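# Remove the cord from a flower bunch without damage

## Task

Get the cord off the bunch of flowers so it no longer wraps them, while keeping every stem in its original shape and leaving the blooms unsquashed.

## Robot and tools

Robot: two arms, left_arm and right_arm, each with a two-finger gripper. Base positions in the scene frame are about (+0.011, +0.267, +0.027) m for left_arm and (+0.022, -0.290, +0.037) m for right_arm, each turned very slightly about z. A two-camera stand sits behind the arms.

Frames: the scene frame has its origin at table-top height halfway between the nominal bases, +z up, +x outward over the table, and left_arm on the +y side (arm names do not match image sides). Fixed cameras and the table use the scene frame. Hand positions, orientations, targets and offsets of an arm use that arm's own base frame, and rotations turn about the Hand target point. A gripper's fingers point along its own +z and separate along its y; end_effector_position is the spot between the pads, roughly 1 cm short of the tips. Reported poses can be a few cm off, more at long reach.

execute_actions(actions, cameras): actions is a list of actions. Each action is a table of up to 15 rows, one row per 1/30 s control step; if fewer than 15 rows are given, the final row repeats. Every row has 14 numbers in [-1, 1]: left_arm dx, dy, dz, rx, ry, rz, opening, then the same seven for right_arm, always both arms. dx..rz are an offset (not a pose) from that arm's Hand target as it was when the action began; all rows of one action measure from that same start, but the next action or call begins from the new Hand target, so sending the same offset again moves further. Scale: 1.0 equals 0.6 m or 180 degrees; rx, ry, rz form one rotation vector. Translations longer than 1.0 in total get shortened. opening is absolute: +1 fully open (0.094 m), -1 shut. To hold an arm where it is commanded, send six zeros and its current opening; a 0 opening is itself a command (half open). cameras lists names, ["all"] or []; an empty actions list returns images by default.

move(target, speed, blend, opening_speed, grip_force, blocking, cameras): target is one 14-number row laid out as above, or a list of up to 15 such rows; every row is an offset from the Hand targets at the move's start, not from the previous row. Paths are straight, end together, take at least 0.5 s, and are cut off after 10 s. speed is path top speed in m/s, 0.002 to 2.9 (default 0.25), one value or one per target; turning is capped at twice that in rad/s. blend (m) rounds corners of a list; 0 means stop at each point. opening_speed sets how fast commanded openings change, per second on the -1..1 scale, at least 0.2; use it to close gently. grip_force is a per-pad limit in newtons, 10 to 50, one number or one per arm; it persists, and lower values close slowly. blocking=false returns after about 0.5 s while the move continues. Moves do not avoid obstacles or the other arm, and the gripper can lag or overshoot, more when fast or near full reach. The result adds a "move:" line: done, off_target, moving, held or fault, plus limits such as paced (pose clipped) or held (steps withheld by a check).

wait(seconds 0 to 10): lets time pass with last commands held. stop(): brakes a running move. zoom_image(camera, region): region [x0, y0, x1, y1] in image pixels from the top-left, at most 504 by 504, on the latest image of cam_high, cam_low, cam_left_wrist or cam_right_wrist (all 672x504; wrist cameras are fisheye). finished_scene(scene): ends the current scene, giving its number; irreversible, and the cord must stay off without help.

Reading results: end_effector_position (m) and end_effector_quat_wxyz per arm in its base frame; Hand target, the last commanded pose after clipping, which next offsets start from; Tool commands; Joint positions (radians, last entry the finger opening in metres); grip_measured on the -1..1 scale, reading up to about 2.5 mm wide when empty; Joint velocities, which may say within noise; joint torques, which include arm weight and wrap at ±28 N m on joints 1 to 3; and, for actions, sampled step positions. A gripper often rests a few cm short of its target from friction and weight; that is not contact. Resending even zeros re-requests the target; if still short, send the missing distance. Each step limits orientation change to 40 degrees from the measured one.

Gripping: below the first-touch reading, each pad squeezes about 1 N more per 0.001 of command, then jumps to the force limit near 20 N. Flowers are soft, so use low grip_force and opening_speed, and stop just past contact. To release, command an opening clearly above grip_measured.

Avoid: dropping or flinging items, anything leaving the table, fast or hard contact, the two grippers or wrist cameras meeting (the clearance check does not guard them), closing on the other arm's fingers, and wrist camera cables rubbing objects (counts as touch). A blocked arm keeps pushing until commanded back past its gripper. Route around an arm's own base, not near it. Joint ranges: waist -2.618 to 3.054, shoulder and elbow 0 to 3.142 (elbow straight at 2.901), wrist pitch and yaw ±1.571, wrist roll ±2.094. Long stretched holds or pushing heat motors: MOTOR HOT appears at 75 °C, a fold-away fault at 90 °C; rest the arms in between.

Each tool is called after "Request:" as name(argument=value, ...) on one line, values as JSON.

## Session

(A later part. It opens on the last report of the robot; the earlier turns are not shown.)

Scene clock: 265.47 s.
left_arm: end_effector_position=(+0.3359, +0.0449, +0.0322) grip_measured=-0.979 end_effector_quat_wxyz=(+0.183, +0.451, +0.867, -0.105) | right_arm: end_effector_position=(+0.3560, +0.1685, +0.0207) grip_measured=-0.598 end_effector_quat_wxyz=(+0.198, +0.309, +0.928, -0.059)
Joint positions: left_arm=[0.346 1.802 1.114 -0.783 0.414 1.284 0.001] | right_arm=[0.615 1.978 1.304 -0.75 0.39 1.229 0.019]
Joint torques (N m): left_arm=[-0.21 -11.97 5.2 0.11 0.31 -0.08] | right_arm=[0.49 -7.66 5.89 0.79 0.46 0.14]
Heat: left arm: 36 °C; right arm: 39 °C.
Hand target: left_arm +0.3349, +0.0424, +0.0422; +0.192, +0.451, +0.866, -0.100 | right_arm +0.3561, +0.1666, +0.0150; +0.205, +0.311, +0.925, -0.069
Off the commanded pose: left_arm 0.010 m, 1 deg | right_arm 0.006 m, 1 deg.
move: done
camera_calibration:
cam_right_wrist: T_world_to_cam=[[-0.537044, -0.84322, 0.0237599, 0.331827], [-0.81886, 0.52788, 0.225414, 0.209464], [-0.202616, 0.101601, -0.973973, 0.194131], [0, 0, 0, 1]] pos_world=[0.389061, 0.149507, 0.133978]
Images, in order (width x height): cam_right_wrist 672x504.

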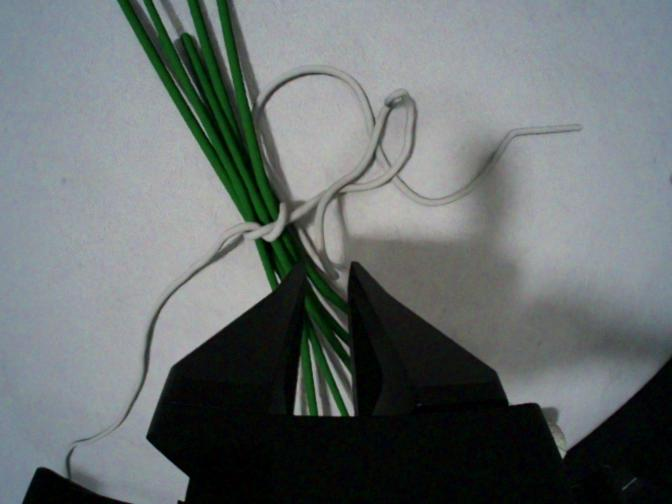

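Request:
move(target=[0,0,0,0,0,0,-1,0,0.001,-0.045,0,0,0,-0.74], cameras=["cam_right_wrist"], speed=0.06)

Request:
zoom_image(camera="cam_right_wrist", region=[200, 120, 500, 350])

Scene clock: 272.00 s.
left_arm: end_effector_position=(+0.3359, +0.0449, +0.0322) grip_measured=-0.979 end_effector_quat_wxyz=(+0.183, +0.451, +0.867, -0.105) | right_arm: end_effector_position=(+0.3571, +0.1690, -0.0053) grip_measured=-0.738 end_effector_quat_wxyz=(+0.199, +0.312, +0.927, -0.059)
Joint positions: left_arm=[0.346 1.802 1.114 -0.783 0.414 1.284 0.001] | right_arm=[0.615 2.026 1.26 -0.656 0.392 1.234 0.012]
Joint torques (N m): left_arm=[-0.29 -11.89 5.18 0.11 0.32 -0.09] | right_arm=[0.58 -7.62 5.59 0.81 0.44 0.1]
Heat: left arm: 37 °C; right arm: 39 °C.
Hand target: left_arm +0.3349, +0.0424, +0.0422; +0.192, +0.451, +0.866, -0.100 | right_arm +0.3562, +0.1672, -0.0119; +0.206, +0.311, +0.925, -0.069
Off the commanded pose: left_arm 0.010 m, 1 deg | right_arm 0.007 m, 1 deg.
move: done
camera_calibration:
cam_right_wrist: T_world_to_cam=[[-0.541122, -0.840685, 0.0208572, 0.334508], [-0.817077, 0.531469, 0.223439, 0.214748], [-0.198927, 0.103866, -0.974495, 0.167304], [0, 0, 0, 1]] pos_world=[0.389757, 0.149706, 0.108077]
Images, in order (width x height): cam_right_wrist 672x504.

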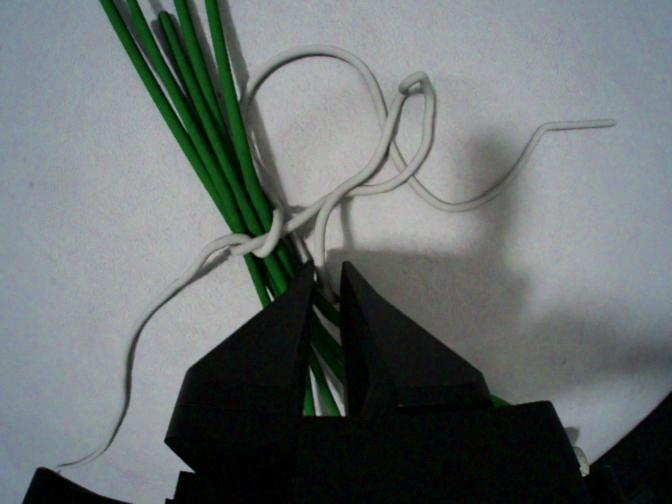

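Scaled by 1.680 from the camera's 672x504 image, which has a finer 960x720 frame.

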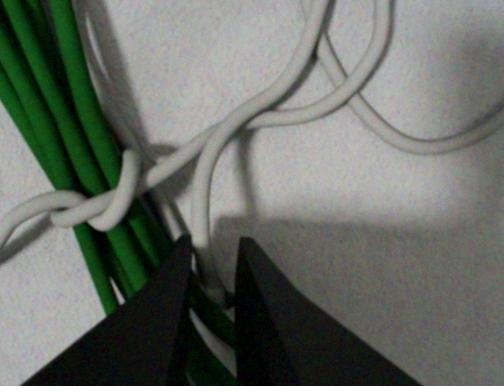

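Request:
move(target=[0,0,0,0,0,0,-1,0,0,-0.006,0,0,0,-1], cameras=["cam_right_wrist"], opening_speed=0.5)

Request:
zoom_image(camera="cam_right_wrist", region=[200, 120, 500, 350])

Scene clock: 278.10 s.
left_arm: end_effector_position=(+0.3359, +0.0449, +0.0322) grip_measured=-0.979 end_effector_quat_wxyz=(+0.183, +0.451, +0.867, -0.105) | right_arm: end_effector_position=(+0.3593, +0.1706, -0.0048) grip_measured=-0.928 end_effector_quat_wxyz=(+0.202, +0.313, +0.926, -0.054)
Joint positions: left_arm=[0.346 1.802 1.114 -0.783 0.414 1.284 0.001] | right_arm=[0.615 2.026 1.26 -0.644 0.392 1.234 0.003]
Joint torques (N m): left_arm=[-0.27 -11.9 5.2 0.12 0.32 -0.1] | right_arm=[0.62 -7.17 5.04 0.84 0.43 0.1]
Heat: left arm: 37 °C; right arm: 38 °C.
Hand target: left_arm +0.3349, +0.0424, +0.0422; +0.192, +0.451, +0.866, -0.100 | right_arm +0.3561, +0.1673, -0.0156; +0.205, +0.311, +0.925, -0.069
Off the commanded pose: left_arm 0.010 m, 1 deg | right_arm 0.012 m, 2 deg.
move: off_target (right_arm)
camera_calibration:
cam_right_wrist: T_world_to_cam=[[-0.541244, -0.840807, 0.00994761, 0.337126], [-0.819225, 0.529945, 0.219153, 0.216641], [-0.189537, 0.110466, -0.97564, 0.16349], [0, 0, 0, 1]] pos_world=[0.390933, 0.15059, 0.108676]
Images, in order (width x height): cam_right_wrist 672x504.

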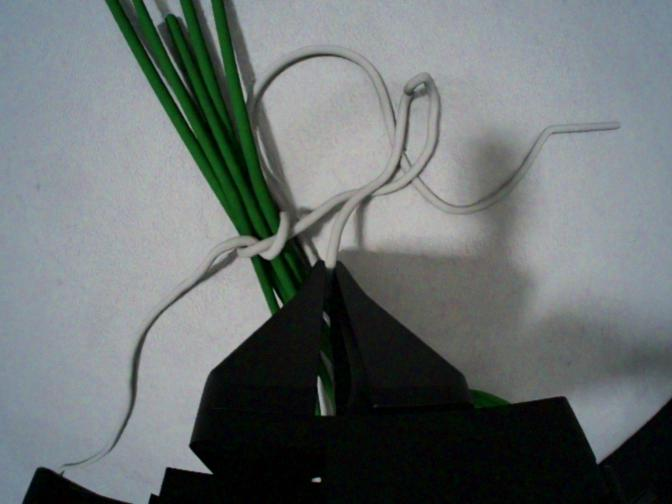

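Scaled by 1.680 from the camera's 672x504 image, which has a finer 960x720 frame.

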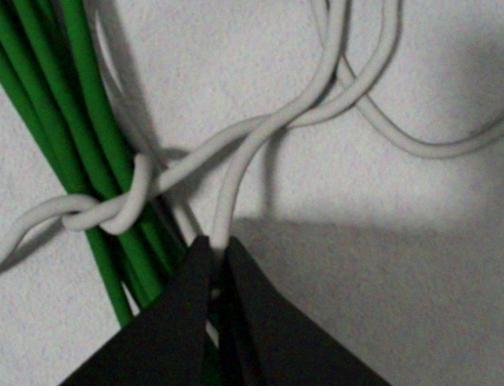

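Request:
move(target=[[0,0,0,0,0,0,-1,0,0,0.06,0,0,0,-1],[0,0,0,0,0,0,-1,-0.02,-0.1,0.1,0,0,0,-1]], cameras=["cam_right_wrist","cam_high"], speed=0.06)

Request:
zoom_image(camera="cam_right_wrist", region=[100, 50, 500, 350])

Request:
zoom_image(camera="cam_high", region=[210, 220, 450, 430])

Scene clock: 285.60 s.
left_arm: end_effector_position=(+0.3359, +0.0449, +0.0322) grip_measured=-0.979 end_effector_quat_wxyz=(+0.183, +0.451, +0.867, -0.105) | right_arm: end_effector_position=(+0.3461, +0.1108, +0.0387) grip_measured=-0.929 end_effector_quat_wxyz=(+0.201, +0.312, +0.926, -0.070)
Joint positions: left_arm=[0.346 1.802 1.114 -0.783 0.414 1.284 0.001] | right_arm=[0.498 1.816 1.156 -0.729 0.392 1.111 0.003]
Joint torques (N m): left_arm=[-0.31 -11.95 5.18 0.12 0.3 -0.09] | right_arm=[-0.35 -9.66 5.65 0.67 0.26 -0.07]
Heat: left arm: 37 °C; right arm: 37 °C.
Hand target: left_arm +0.3349, +0.0424, +0.0422; +0.192, +0.451, +0.866, -0.100 | right_arm +0.3442, +0.1072, +0.0445; +0.206, +0.311, +0.925, -0.069
Off the commanded pose: left_arm 0.010 m, 1 deg | right_arm 0.007 m, 1 deg.
move: done
camera_calibration:
cam_right_wrist: T_world_to_cam=[[-0.54556, -0.837038, 0.0416176, 0.279058], [-0.813627, 0.5409, 0.213164, 0.225012], [-0.200937, 0.0824325, -0.97613, 0.217225], [0, 0, 0, 1]] pos_world=[0.378967, 0.0939664, 0.152461]
Images, in order (width x height): cam_high 672x504, cam_right_wrist 672x504.

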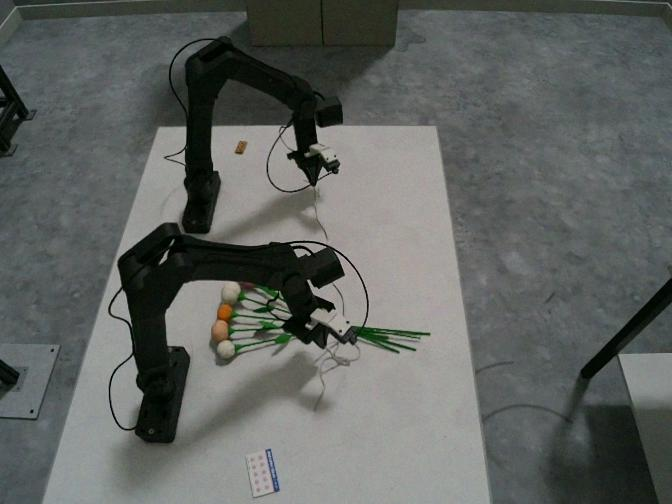

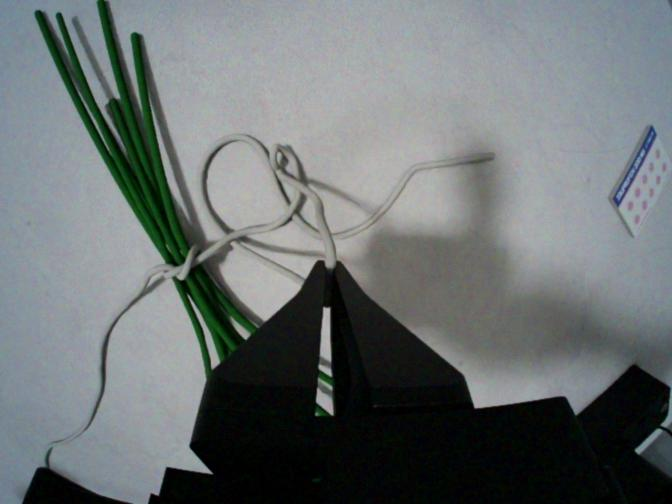

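Scaled by 1.260 from the camera's 672x504 image, which has a finer 960x720 frame.

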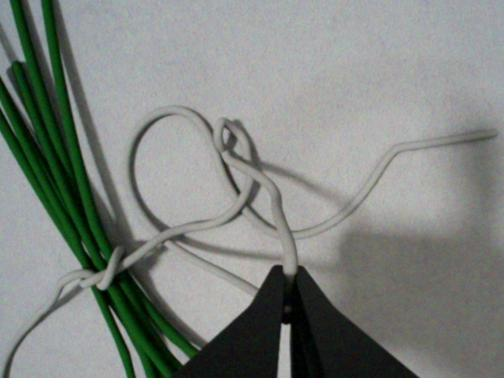

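Scaled by 2.100 from the camera's 672x504 image, which has a finer 960x720 frame.

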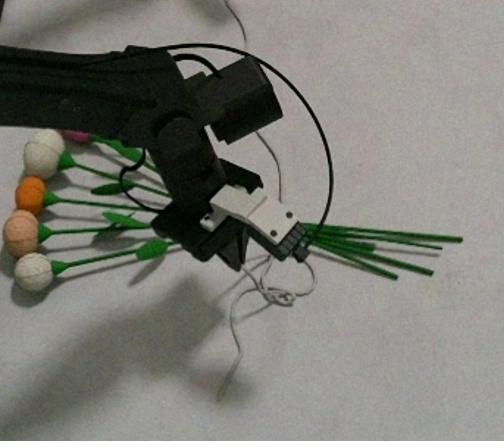

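Request:
zoom_image(camera="cam_right_wrist", region=[130, 200, 310, 320])

Request:
zoom_image(camera="cam_right_wrist", region=[190, 110, 350, 270])

Scaled by 2.800 from the camera's 672x504 image, which has a finer 960x720 frame.

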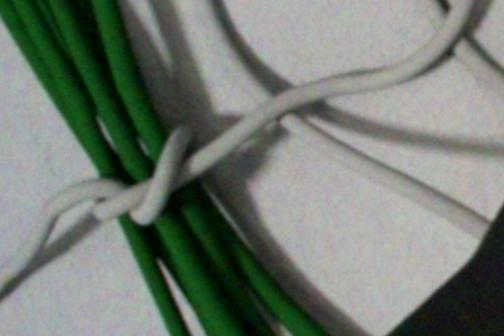

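Scaled by 3.150 from the camera's 672x504 image, which has a finer 960x720 frame.

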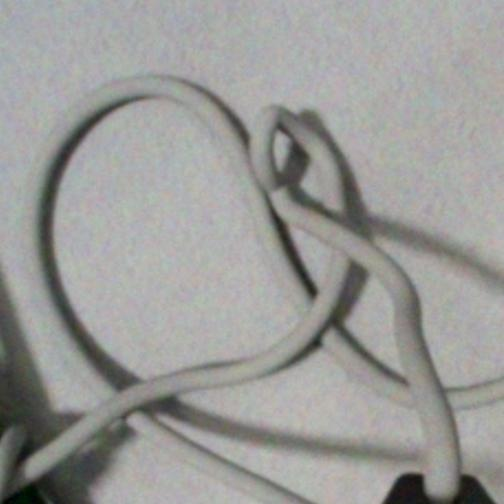

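Request:
move(target=[[0,0,-0.045,0,0,0,-1,0,0,0,0,0,0,-1],[0,0,-0.045,0,0,0,-0.5,0,0,0,0,0,0,-1],[-0.02,0.03,0.12,0,0,0,-0.5,0,0,0,0,0,0,-1],[-0.02,0.03,0.12,0,0,0,-0.5,-0.03,-0.2,0.1,0,0,0,-1]], cameras=["cam_right_wrist","cam_high"], speed=0.08)

Request:
zoom_image(camera="cam_right_wrist", region=[0, 50, 400, 350])

Request:
zoom_image(camera="cam_high", region=[210, 220, 450, 430])

Scene clock: 302.53 s.
left_arm: end_effector_position=(+0.3240, +0.0613, +0.0973) grip_measured=-0.503 end_effector_quat_wxyz=(+0.181, +0.448, +0.870, -0.104) | right_arm: end_effector_position=(+0.3329, -0.0098, +0.1015) grip_measured=-0.929 end_effector_quat_wxyz=(+0.208, +0.313, +0.924, -0.066)
Joint positions: left_arm=[0.405 1.711 1.279 -1.064 0.413 1.341 0.023] | right_arm=[0.126 1.509 1.065 -0.798 0.297 0.729 0.003]
Joint torques (N m): left_arm=[0.38 -10.81 8.42 -0.24 0.39 0.14] | right_arm=[-0.43 -7.32 6.75 0.81 0.19 -0.08]
Heat: left arm: 37 °C; right arm: 39 °C.
Hand target: left_arm +0.3228, +0.0604, +0.1141; +0.192, +0.451, +0.866, -0.100 | right_arm +0.3262, -0.0128, +0.1044; +0.205, +0.311, +0.925, -0.069
Off the commanded pose: left_arm 0.017 m, 1 deg | right_arm 0.008 m, 1 deg.
move: off_target (left_arm)
camera_calibration:
cam_right_wrist: T_world_to_cam=[[-0.54574, -0.83747, 0.0285034, 0.169644], [-0.817314, 0.539492, 0.202349, 0.268503], [-0.184838, 0.0871336, -0.978899, 0.280747], [0, 0, 0, 1]] pos_world=[0.363926, -0.027246, 0.215656]
Images, in order (width x height): cam_high 672x504, cam_right_wrist 672x504.

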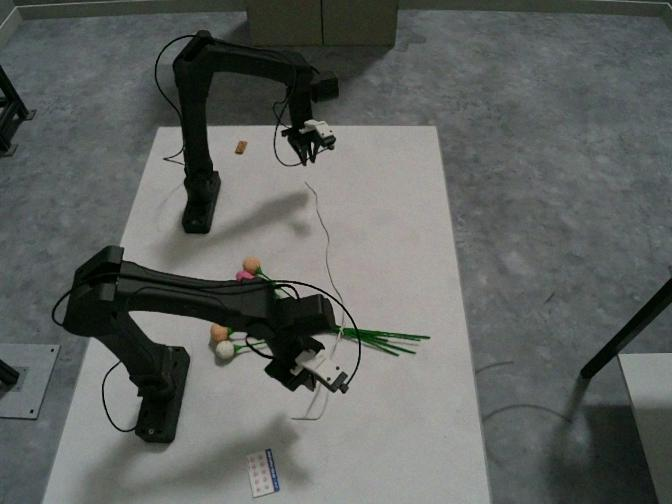

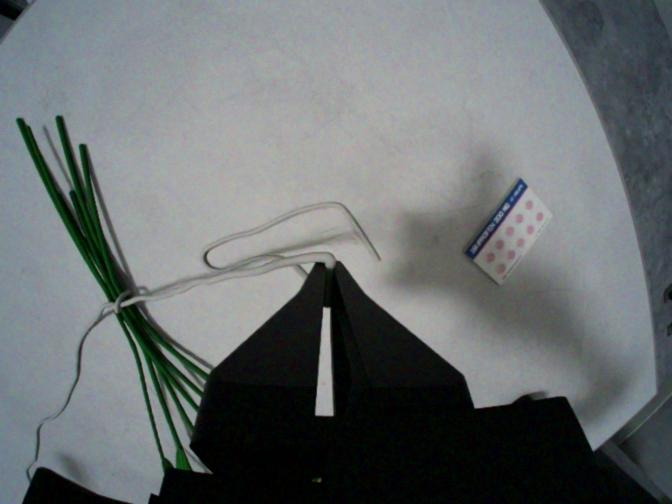

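Scaled by 1.260 from the camera's 672x504 image, which has a finer 960x720 frame.

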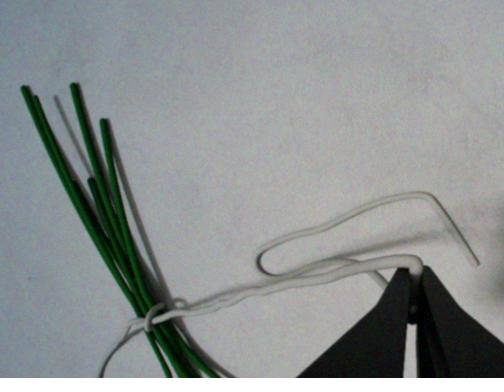

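Scaled by 2.100 from the camera's 672x504 image, which has a finer 960x720 frame.

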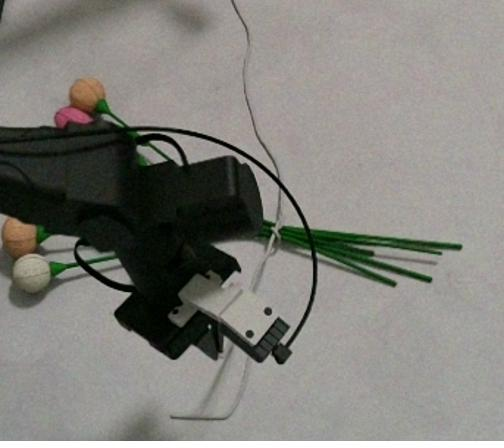

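Request:
move(target=[0,0,0,0,0,0,-0.5,0,-0.2,0.08,0,0,0,-1], cameras=["cam_right_wrist","cam_high"], speed=0.08)

Request:
zoom_image(camera="cam_high", region=[210, 170, 450, 430])

Scene clock: 309.70 s.
left_arm: end_effector_position=(+0.3240, +0.0613, +0.0973) grip_measured=-0.503 end_effector_quat_wxyz=(+0.181, +0.448, +0.870, -0.104) | right_arm: end_effector_position=(+0.3239, -0.1310, +0.1480) grip_measured=-0.929 end_effector_quat_wxyz=(+0.206, +0.313, +0.924, -0.070)
Joint positions: left_arm=[0.405 1.711 1.279 -1.064 0.413 1.341 0.023] | right_arm=[-0.315 1.479 1.215 -0.89 0.141 0.309 0.003]
Joint torques (N m): left_arm=[0.38 -10.78 8.38 -0.25 0.39 0.13] | right_arm=[-0.39 -4.77 10.47 1.01 0.04 -0.08]
Heat: left arm: 37 °C; right arm: 38 °C.
Hand target: left_arm +0.3228, +0.0604, +0.1141; +0.192, +0.451, +0.866, -0.100 | right_arm +0.3262, -0.1328, +0.1524; +0.205, +0.311, +0.925, -0.069
Off the commanded pose: left_arm 0.017 m, 1 deg | right_arm 0.005 m, 0 deg.
move: off_target (left_arm)
camera_calibration:
cam_right_wrist: T_world_to_cam=[[-0.547887, -0.835729, 0.0371053, 0.0615291], [-0.814551, 0.543058, 0.203948, 0.316442], [-0.190595, 0.0815163, -0.978278, 0.336178], [0, 0, 0, 1]] pos_world=[0.355543, -0.147829, 0.262055]
Images, in order (width x height): cam_high 672x504, cam_right_wrist 672x504.

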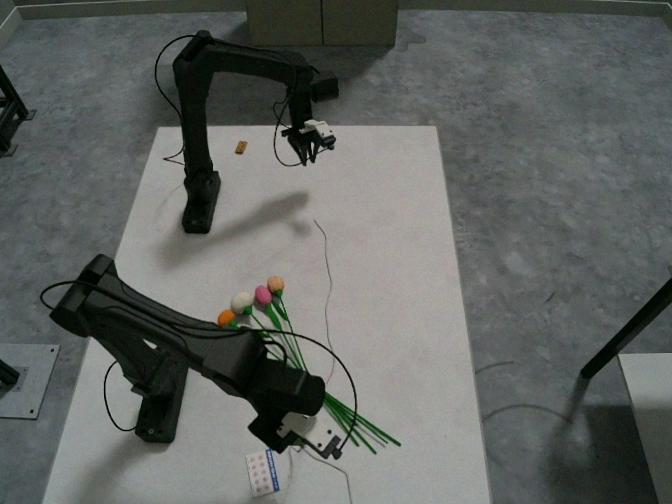

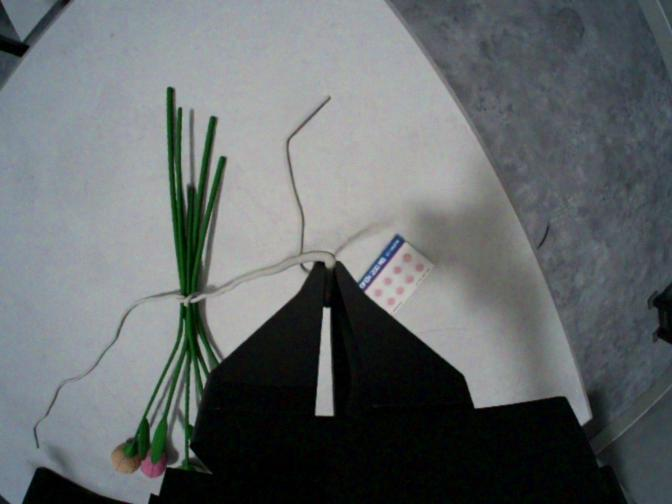

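Scaled by 1.938 from the camera's 672x504 image, which has a finer 960x720 frame.

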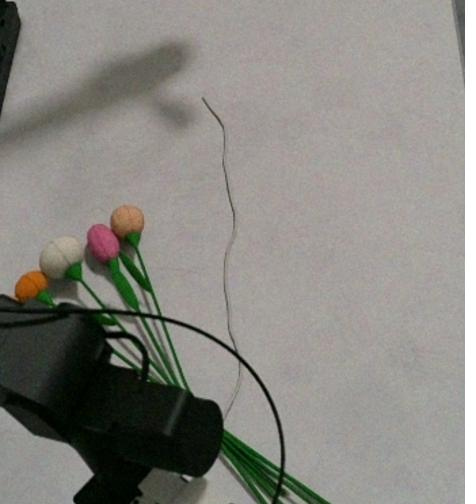

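Request:
zoom_image(camera="cam_right_wrist", region=[120, 230, 320, 360])

Scaled by 2.520 from the camera's 672x504 image, which has a finer 960x720 frame.

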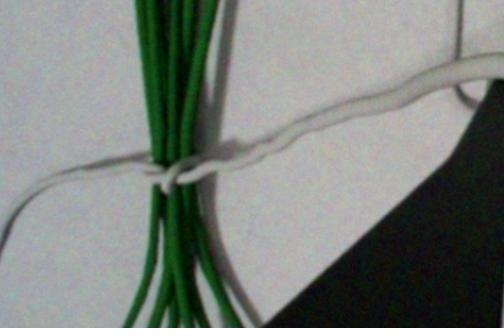

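Request:
move(target=[0.053,-0.367,-0.05,0,0,-0.11,-0.4,0.0,0.13,-0.12,0,0,0,-1], cameras=["cam_left_wrist","cam_right_wrist","cam_high"], speed=0.15)

Request:
zoom_image(camera="cam_right_wrist", region=[0, 150, 330, 400])

Scene clock: 332.33 s.
left_arm: end_effector_position=(+0.3479, -0.1575, +0.0813) grip_measured=-0.403 end_effector_quat_wxyz=(+0.168, +0.596, +0.774, -0.131) | right_arm: end_effector_position=(+0.3258, -0.0533, +0.0854) grip_measured=-0.929 end_effector_quat_wxyz=(+0.205, +0.308, +0.927, -0.061)
Joint positions: left_arm=[-0.255 1.801 1.314 -0.865 0.372 1.016 0.028] | right_arm=[-0.042 1.479 0.972 -0.694 0.227 0.558 0.003]
Joint torques (N m): left_arm=[0.09 -7.38 8.9 0.34 0.27 -0.11] | right_arm=[0.42 -4.49 6.43 1.29 0.3 0.09]
Heat: left arm: 37 °C; right arm: 36 °C.
Hand target: left_arm +0.3547, -0.1597, +0.0841; +0.172, +0.593, +0.775, -0.131 | right_arm +0.3262, -0.0547, +0.0804; +0.205, +0.311, +0.925, -0.069
Off the commanded pose: left_arm 0.008 m, 1 deg | right_arm 0.005 m, 1 deg.
move: done
camera_calibration:
cam_left_wrist: T_world_to_cam=[[-0.952305, -0.301243, 0.0486639, 0.274339], [-0.285756, 0.936316, 0.204098, 0.243765], [-0.107048, 0.180457, -0.97774, 0.26137], [0, 0, 0, 1]] pos_world=[0.35889, -0.192764, 0.19245]
cam_right_wrist: T_world_to_cam=[[-0.536548, -0.843541, 0.0235507, 0.126932], [-0.82208, 0.528792, 0.211101, 0.289595], [-0.190526, 0.0939055, -0.97718, 0.269539], [0, 0, 0, 1]] pos_world=[0.35753, -0.0713743, 0.199265]
Images, in order (width x height): cam_high 672x504, cam_left_wrist 672x504, cam_right_wrist 672x504.

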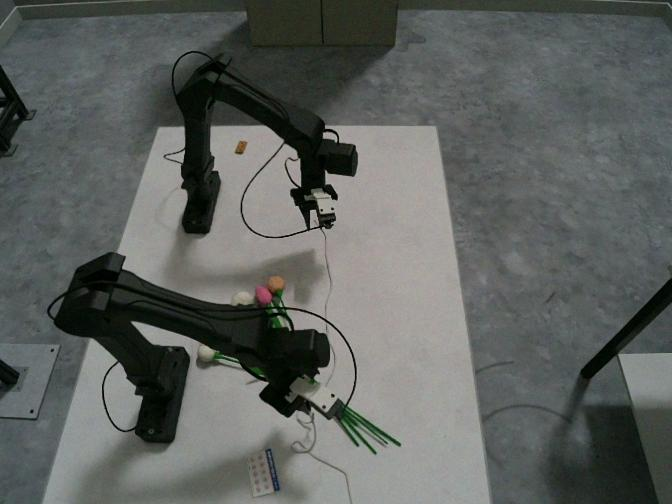

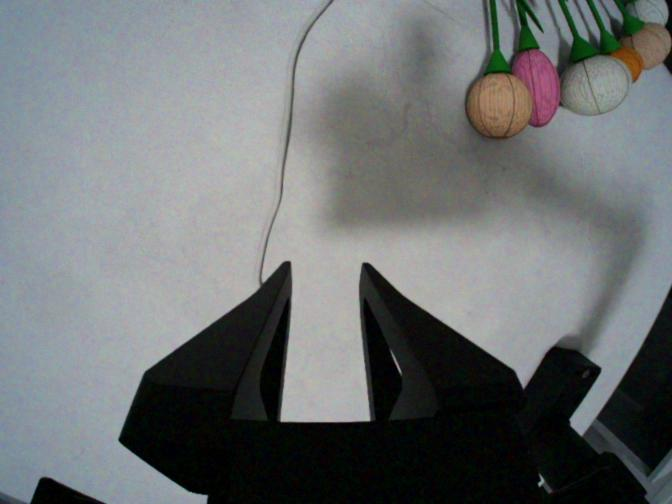

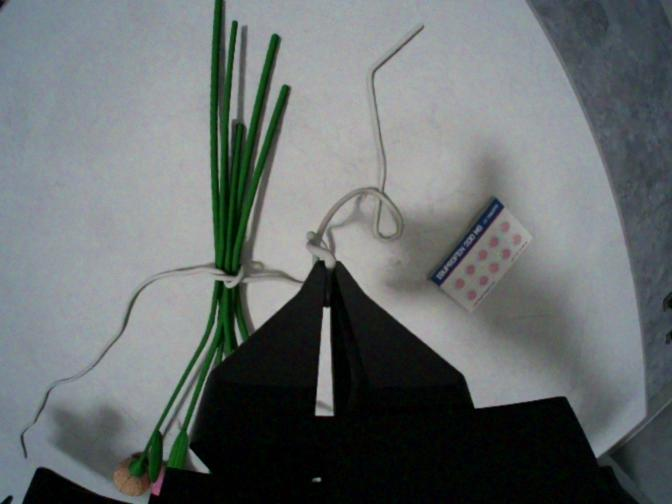

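Scaled by 1.527 from the camera's 672x504 image, which has a finer 960x720 frame.

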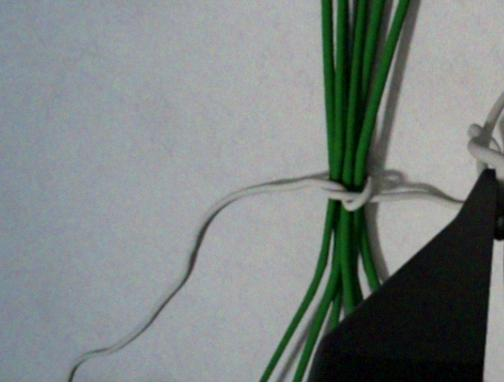

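Request:
zoom_image(camera="cam_right_wrist", region=[180, 230, 310, 330])

Request:
zoom_image(camera="cam_right_wrist", region=[270, 150, 430, 300])

Scaled by 3.877 from the camera's 672x504 image, which has a finer 960x720 frame.

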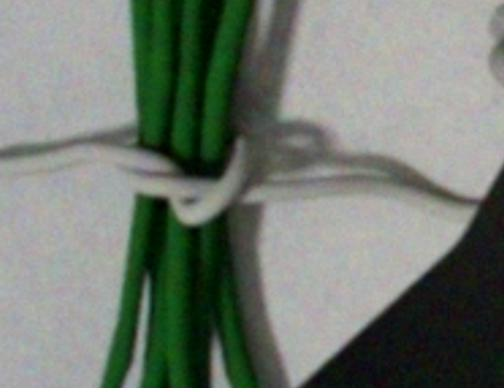

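Scaled by 3.150 from the camera's 672x504 image, which has a finer 960x720 frame.

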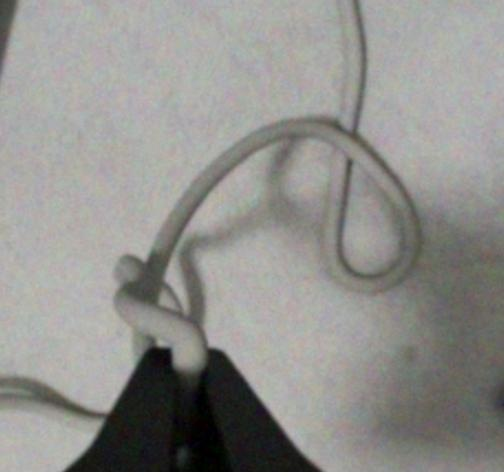

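Request:
move(target=[[0,0,0,0,0,0,-0.4,0,0,-0.13,0,0,0,-1],[0,0,0,0,0,0,-0.4,0,0,-0.13,0,0,0,-0.3],[0,0,0,0,0,0,-0.4,-0.04,0.02,0.02,0,0,0,-0.3],[0,0,0,0,0,0,-0.4,0.0,0.1,0.05,0,0,0,-0.3]], cameras=["cam_right_wrist"], speed=0.12)

Request:
zoom_image(camera="cam_right_wrist", region=[200, 130, 420, 300])

Scene clock: 345.37 s.
left_arm: end_effector_position=(+0.3479, -0.1575, +0.0813) grip_measured=-0.403 end_effector_quat_wxyz=(+0.168, +0.596, +0.774, -0.131) | right_arm: end_effector_position=(+0.3236, +0.0071, +0.1060) grip_measured=-0.302 end_effector_quat_wxyz=(+0.203, +0.308, +0.927, -0.060)
Joint positions: left_arm=[-0.255 1.801 1.314 -0.865 0.372 1.015 0.028] | right_arm=[0.183 1.485 1.067 -0.842 0.298 0.778 0.033]
Joint torques (N m): left_arm=[-0.02 -7.39 8.9 0.34 0.26 -0.1] | right_arm=[0.28 -4.51 10.09 0.77 0.36 0.11]
Heat: left arm: 36 °C; right arm: 36 °C.
Hand target: left_arm +0.3547, -0.1597, +0.0841; +0.172, +0.593, +0.775, -0.131 | right_arm +0.3262, +0.0052, +0.1105; +0.206, +0.311, +0.925, -0.069
Off the commanded pose: left_arm 0.008 m, 1 deg | right_arm 0.005 m, 1 deg.
move: done
camera_calibration:
cam_right_wrist: T_world_to_cam=[[-0.535164, -0.844471, 0.0216375, 0.175987], [-0.822579, 0.526778, 0.21417, 0.251351], [-0.192258, 0.0968173, -0.976557, 0.283965], [0, 0, 0, 1]] pos_world=[0.355533, -0.0112833, 0.219669]
Images, in order (width x height): cam_right_wrist 672x504.

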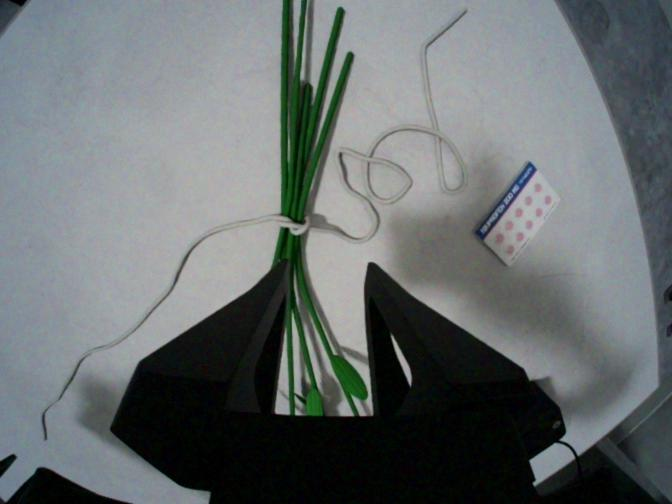

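Scaled by 2.291 from the camera's 672x504 image, which has a finer 960x720 frame.

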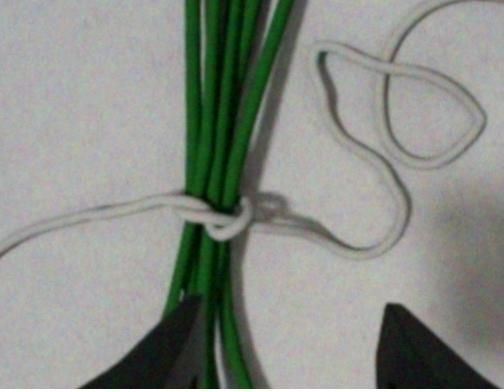

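Request:
move(target=[[0.058,-0.047,-0.08,0,0,0,-0.5,0,0,0,0,0,0,-0.3],[0.058,-0.047,-0.132,0,0,0,-0.5,0,0,0,0,0,0,-0.3]], cameras=["cam_left_wrist"], speed=[0.12,0.05])

Scene clock: 358.03 s.
left_arm: end_effector_position=(+0.3944, -0.1869, +0.0137) grip_measured=-0.497 end_effector_quat_wxyz=(+0.183, +0.596, +0.772, -0.124) | right_arm: end_effector_position=(+0.3235, +0.0071, +0.1059) grip_measured=-0.302 end_effector_quat_wxyz=(+0.203, +0.308, +0.927, -0.060)
Joint positions: left_arm=[-0.299 2.047 1.359 -0.614 0.36 0.966 0.024] | right_arm=[0.183 1.485 1.067 -0.843 0.298 0.778 0.033]
Joint torques (N m): left_arm=[-0.32 -9.26 5.71 0.41 0.25 -0.09] | right_arm=[0.29 -4.48 10.1 0.77 0.35 0.11]
Heat: left arm: 36 °C; right arm: 36 °C.
Hand target: left_arm +0.3895, -0.1880, +0.0051; +0.172, +0.593, +0.775, -0.131 | right_arm +0.3263, +0.0053, +0.1105; +0.206, +0.311, +0.925, -0.069
Off the commanded pose: left_arm 0.010 m, 2 deg | right_arm 0.006 m, 1 deg.
move: done
camera_calibration:
cam_left_wrist: T_world_to_cam=[[-0.952023, -0.305321, 0.0207837, 0.312591], [-0.296336, 0.936702, 0.186479, 0.302813], [-0.0764041, 0.171374, -0.982239, 0.19182], [0, 0, 0, 1]] pos_world=[0.401984, -0.221077, 0.125448]
Images, in order (width x height): cam_left_wrist 672x504.

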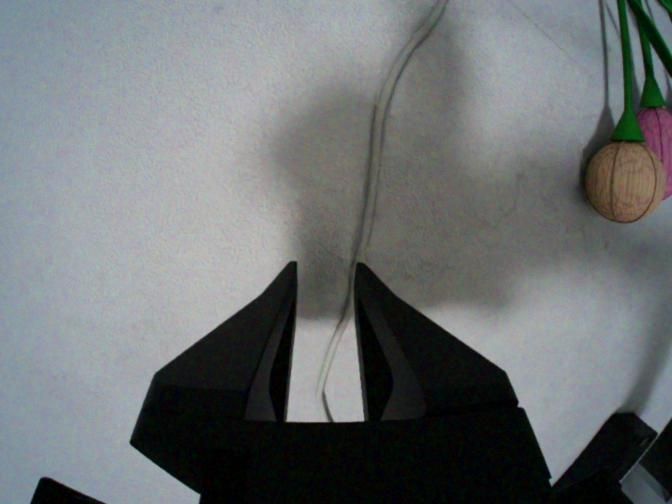

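Request:
move(target=[-0.016,-0.004,-0.012,0,0,0,-0.5,0,0,0,0,0,0,-0.3], cameras=["cam_left_wrist"], speed=0.05)

Scene clock: 360.97 s.
left_arm: end_effector_position=(+0.3857, -0.1890, +0.0018) grip_measured=-0.497 end_effector_quat_wxyz=(+0.179, +0.595, +0.774, -0.126) | right_arm: end_effector_position=(+0.3235, +0.0071, +0.1059) grip_measured=-0.302 end_effector_quat_wxyz=(+0.203, +0.308, +0.927, -0.060)
Joint positions: left_arm=[-0.31 2.047 1.308 -0.568 0.358 0.952 0.024] | right_arm=[0.183 1.485 1.067 -0.843 0.298 0.778 0.033]
Joint torques (N m): left_arm=[-0.47 -10.58 5.09 0.46 0.24 -0.08] | right_arm=[0.28 -4.51 10.1 0.76 0.35 0.1]
Heat: left arm: 36 °C; right arm: 36 °C.
Hand target: left_arm +0.3799, -0.1904, -0.0021; +0.172, +0.593, +0.775, -0.131 | right_arm +0.3263, +0.0053, +0.1105; +0.206, +0.311, +0.925, -0.069
Off the commanded pose: left_arm 0.007 m, 1 deg | right_arm 0.006 m, 1 deg.
move: done
camera_calibration:
cam_left_wrist: T_world_to_cam=[[-0.951326, -0.306753, 0.0296976, 0.303391], [-0.295854, 0.935994, 0.190752, 0.304166], [-0.0863103, 0.172681, -0.981189, 0.183866], [0, 0, 0, 1]] pos_world=[0.394482, -0.223382, 0.113378]
Images, in order (width x height): cam_left_wrist 672x504.

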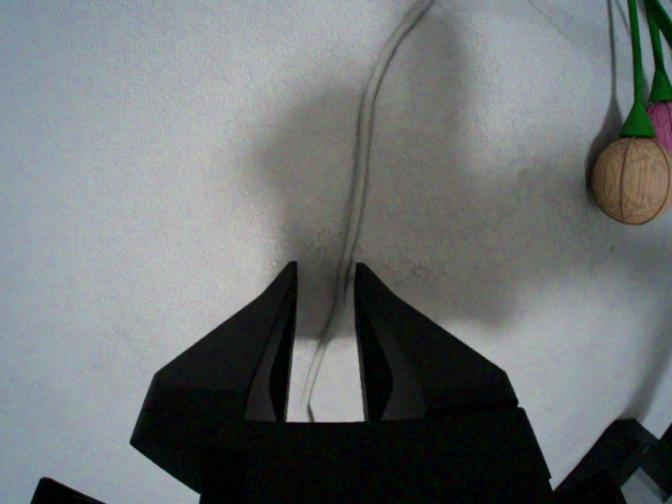

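Request:
move(target=[[0,0,0,0,0,0,-1,0,0,0,0,0,0,-0.3],[0,0.03,0.05,0,0,0,-1,0,0,0.05,0,0,0,-0.3],[-0.02,0.4,0.05,0,0,0,-1,0,0,0.05,0,0,0,-0.3]], cameras=["cam_high","cam_right_wrist"], speed=0.08)

Request:
zoom_image(camera="cam_high", region=[210, 170, 450, 430])

Scene clock: 369.73 s.
left_arm: end_effector_position=(+0.3697, +0.0537, +0.0270) grip_measured=-0.984 end_effector_quat_wxyz=(+0.172, +0.594, +0.778, -0.111) | right_arm: end_effector_position=(+0.3245, +0.0071, +0.1328) grip_measured=-0.302 end_effector_quat_wxyz=(+0.199, +0.308, +0.928, -0.062)
Joint positions: left_arm=[0.336 2.01 1.384 -0.94 0.412 1.639 0.001] | right_arm=[0.183 1.485 1.177 -0.964 0.299 0.778 0.033]
Joint torques (N m): left_arm=[0.03 -8.42 8.01 -0.42 0.5 0.12] | right_arm=[0.28 -5.41 10.02 0.75 0.34 0.1]
Heat: left arm: 36 °C; right arm: 36 °C.
Hand target: left_arm +0.3678, +0.0496, +0.0278; +0.172, +0.593, +0.775, -0.131 | right_arm +0.3262, +0.0052, +0.1404; +0.205, +0.311, +0.925, -0.069
Off the commanded pose: left_arm 0.005 m, 2 deg | right_arm 0.008 m, 1 deg.
move: done
camera_calibration:
cam_right_wrist: T_world_to_cam=[[-0.535691, -0.843899, 0.029488, 0.174935], [-0.819762, 0.528111, 0.221558, 0.244422], [-0.202546, 0.0945137, -0.974701, 0.313414], [0, 0, 0, 1]] pos_world=[0.35756, -0.0110765, 0.246173]
Images, in order (width x height): cam_high 672x504, cam_right_wrist 672x504.

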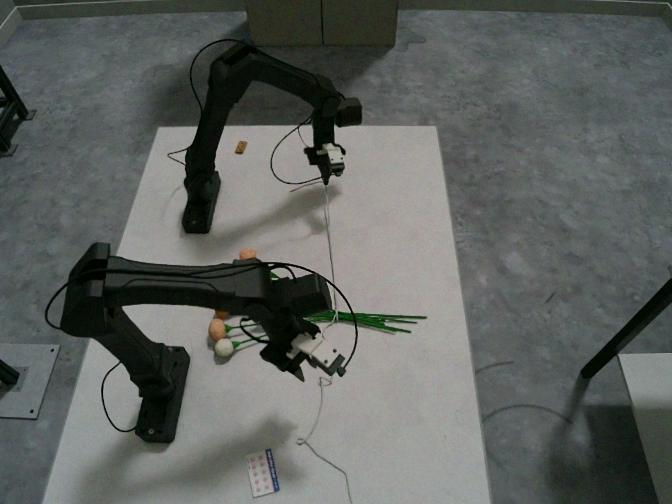

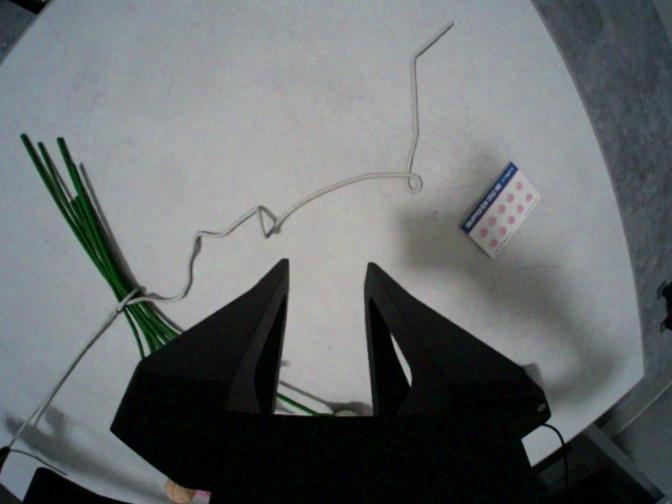

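Scaled by 1.938 from the camera's 672x504 image, which has a finer 960x720 frame.

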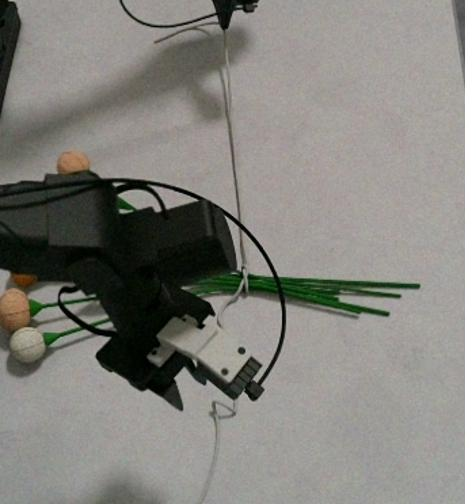

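Request:
move(target=[[0,-0.03,-0.045,0,0,0,-1,0,0,0,0,0,0,-0.3],[0,-0.03,-0.045,0,0,0,-0.5,0,0,0,0,0,0,-0.3],[0,-0.03,0.1,0,0,0,-0.5,0,0,0,0,0,0,-0.3],[0.05,-0.17,0.12,0,0,-0.07,-0.5,0.06,0.06,0,0,0,0,-0.3]], cameras=["cam_left_wrist","cam_right_wrist"], speed=0.12)

Request:
zoom_image(camera="cam_right_wrist", region=[0, 150, 330, 400])

Scene clock: 382.93 s.
left_arm: end_effector_position=(+0.4008, -0.0488, +0.0991) grip_measured=-0.503 end_effector_quat_wxyz=(+0.161, +0.682, +0.702, -0.128) | right_arm: end_effector_position=(+0.3598, +0.0419, +0.1366) grip_measured=-0.302 end_effector_quat_wxyz=(+0.203, +0.310, +0.927, -0.059)
Joint positions: left_arm=[0.057 2.038 1.718 -1.221 0.413 1.591 0.023] | right_arm=[0.272 1.643 1.349 -0.995 0.324 0.871 0.033]
Joint torques (N m): left_arm=[0.1 -9.06 8.59 -0.39 0.51 -0.08] | right_arm=[0.49 -5.72 10.19 0.7 0.37 0.1]
Heat: left arm: 35 °C; right arm: 35 °C.
Hand target: left_arm +0.3979, -0.0523, +0.0998; +0.156, +0.675, +0.705, -0.149 | right_arm +0.3622, +0.0412, +0.1404; +0.205, +0.311, +0.925, -0.069
Off the commanded pose: left_arm 0.005 m, 3 deg | right_arm 0.005 m, 1 deg.
move: off_target (left_arm)
camera_calibration:
cam_left_wrist: T_world_to_cam=[[-0.996174, -0.0871562, 0.00641341, 0.388851], [-0.0836611, 0.972289, 0.218299, 0.0727186], [-0.0252618, 0.216927, -0.975861, 0.233591], [0, 0, 0, 1]] pos_world=[0.399348, -0.0874851, 0.209584]
cam_right_wrist: T_world_to_cam=[[-0.537862, -0.842777, 0.0207632, 0.225069], [-0.82069, 0.529081, 0.215734, 0.255221], [-0.192801, 0.0989951, -0.976231, 0.317551], [0, 0, 0, 1]] pos_world=[0.391737, 0.0232146, 0.25027]
Images, in order (width x height): cam_left_wrist 672x504, cam_right_wrist 672x504.

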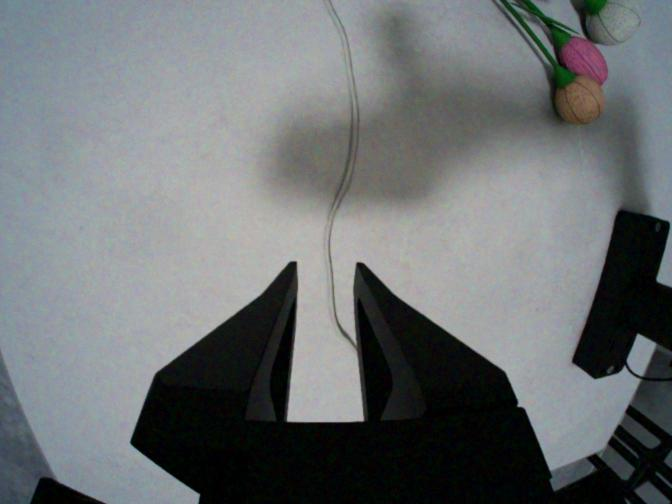

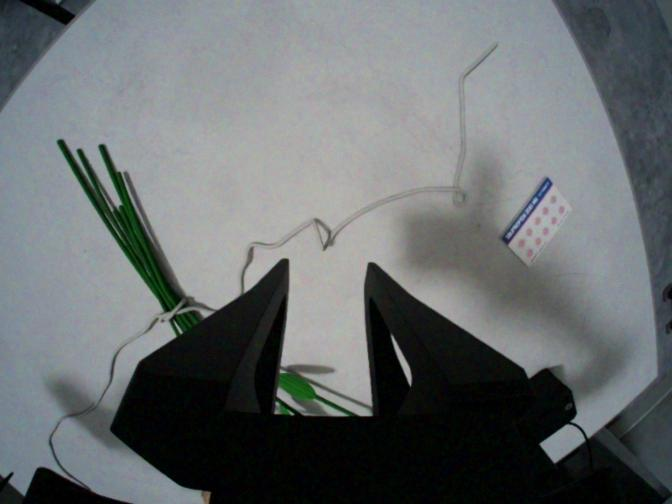

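Scaled by 1.527 from the camera's 672x504 image, which has a finer 960x720 frame.

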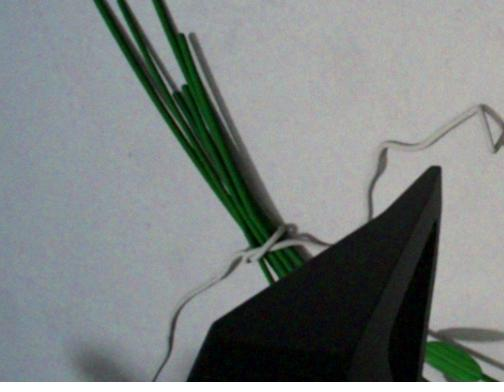

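Request:
move(target=[0,0,0,0,0,0,-0.5,0.02,0.048,-0.1,0,0,0.594,-0.5], cameras=["cam_right_wrist"], speed=0.2)

Scene clock: 395.27 s.
left_arm: end_effector_position=(+0.4007, -0.0488, +0.0991) grip_measured=-0.503 end_effector_quat_wxyz=(+0.160, +0.682, +0.702, -0.128) | right_arm: end_effector_position=(+0.3729, +0.0687, +0.0789) grip_measured=-0.498 end_effector_quat_wxyz=(+0.177, -0.559, +0.803, +0.110)
Joint positions: left_arm=[0.057 2.038 1.718 -1.221 0.413 1.591 0.023] | right_arm=[0 1.827 1.342 -0.91 -0.384 -1.182 0.024]
Joint torques (N m): left_arm=[0.09 -9.03 8.58 -0.35 0.51 -0.1] | right_arm=[-0.57 -6.57 9.65 0.47 -0.42 -0.09]
Heat: left arm: 35 °C; right arm: 35 °C.
Hand target: left_arm +0.3979, -0.0523, +0.0998; +0.156, +0.675, +0.705, -0.149 | right_arm +0.3742, +0.0700, +0.0804; +0.178, -0.558, +0.801, +0.124
Off the commanded pose: left_arm 0.005 m, 3 deg | right_arm 0.002 m, 2 deg.
move: off_target (left_arm)
camera_calibration:
cam_right_wrist: T_world_to_cam=[[0.95789, -0.281335, 0.0574194, -0.343306], [-0.286981, -0.931516, 0.223428, 0.164903], [-0.00937092, -0.230498, -0.973028, 0.215098], [0, 0, 0, 1]] pos_world=[0.378189, 0.106605, 0.192165]
Images, in order (width x height): cam_right_wrist 672x504.

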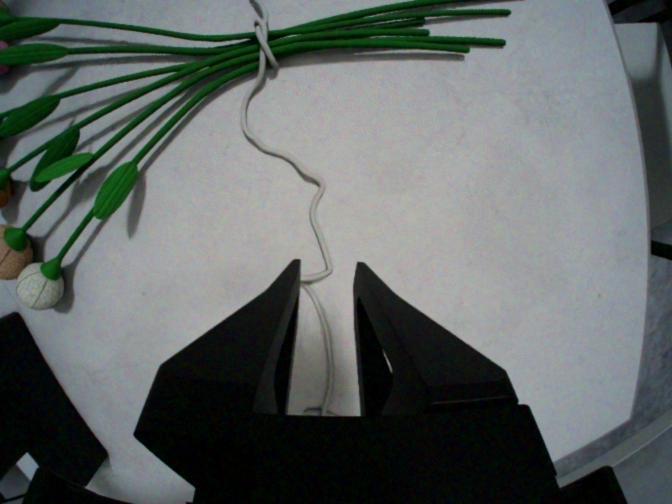

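Request:
zoom_image(camera="cam_right_wrist", region=[200, 0, 340, 110])

Scaled by 3.600 from the camera's 672x504 image, which has a finer 960x720 frame.

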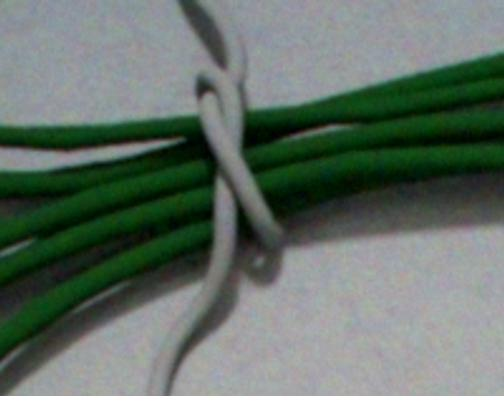

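Request:
move(target=[0,0,0,0,0,0,-0.5,0,0.19,-0.07,0,0,0,-0.5], cameras=["cam_right_wrist"], speed=0.12)

Request:
zoom_image(camera="cam_right_wrist", region=[240, 160, 420, 310])

Scene clock: 410.13 s.
left_arm: end_effector_position=(+0.4007, -0.0488, +0.0991) grip_measured=-0.503 end_effector_quat_wxyz=(+0.160, +0.682, +0.702, -0.128) | right_arm: end_effector_position=(+0.3748, +0.1838, +0.0463) grip_measured=-0.498 end_effector_quat_wxyz=(+0.182, -0.562, +0.798, +0.121)
Joint positions: left_arm=[0.057 2.038 1.718 -1.221 0.413 1.591 0.023] | right_arm=[0.31 1.915 1.308 -0.675 -0.337 -0.867 0.024]
Joint torques (N m): left_arm=[0.08 -9.03 8.62 -0.35 0.51 -0.09] | right_arm=[0.01 -7.39 6.32 1.1 -0.2 0.1]
Heat: left arm: 35 °C; right arm: 36 °C.
Hand target: left_arm +0.3979, -0.0523, +0.0998; +0.156, +0.675, +0.705, -0.149 | right_arm +0.3741, +0.1841, +0.0384; +0.178, -0.558, +0.801, +0.124
Off the commanded pose: left_arm 0.005 m, 3 deg | right_arm 0.008 m, 1 deg.
move: off_target (left_arm)
camera_calibration:
cam_right_wrist: T_world_to_cam=[[0.961478, -0.27041, 0.0493826, -0.31381], [-0.274754, -0.939911, 0.202674, 0.277901], [-0.00838986, -0.208435, -0.978, 0.205803], [0, 0, 0, 1]] pos_world=[0.379803, 0.219242, 0.160449]
Images, in order (width x height): cam_right_wrist 672x504.

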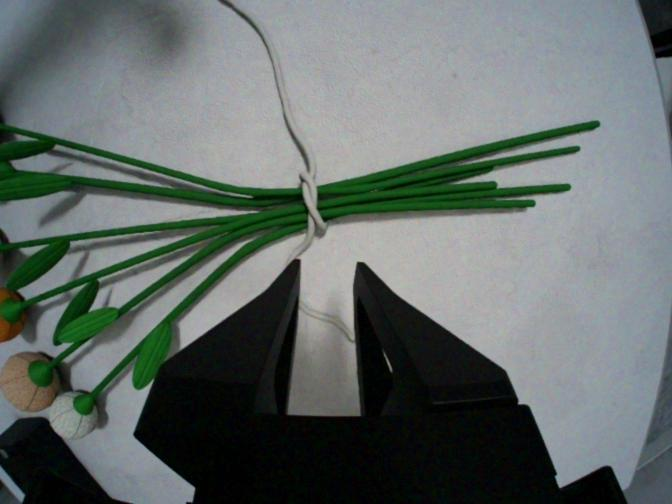

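Scaled by 2.800 from the camera's 672x504 image, which has a finer 960x720 frame.

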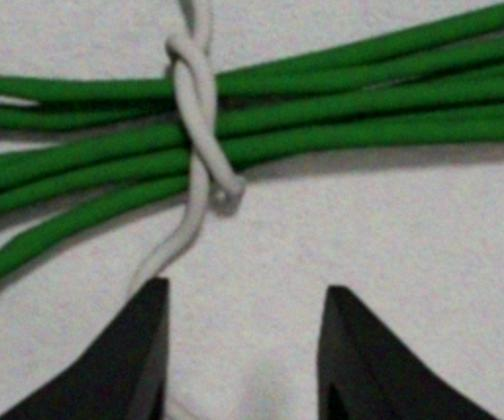

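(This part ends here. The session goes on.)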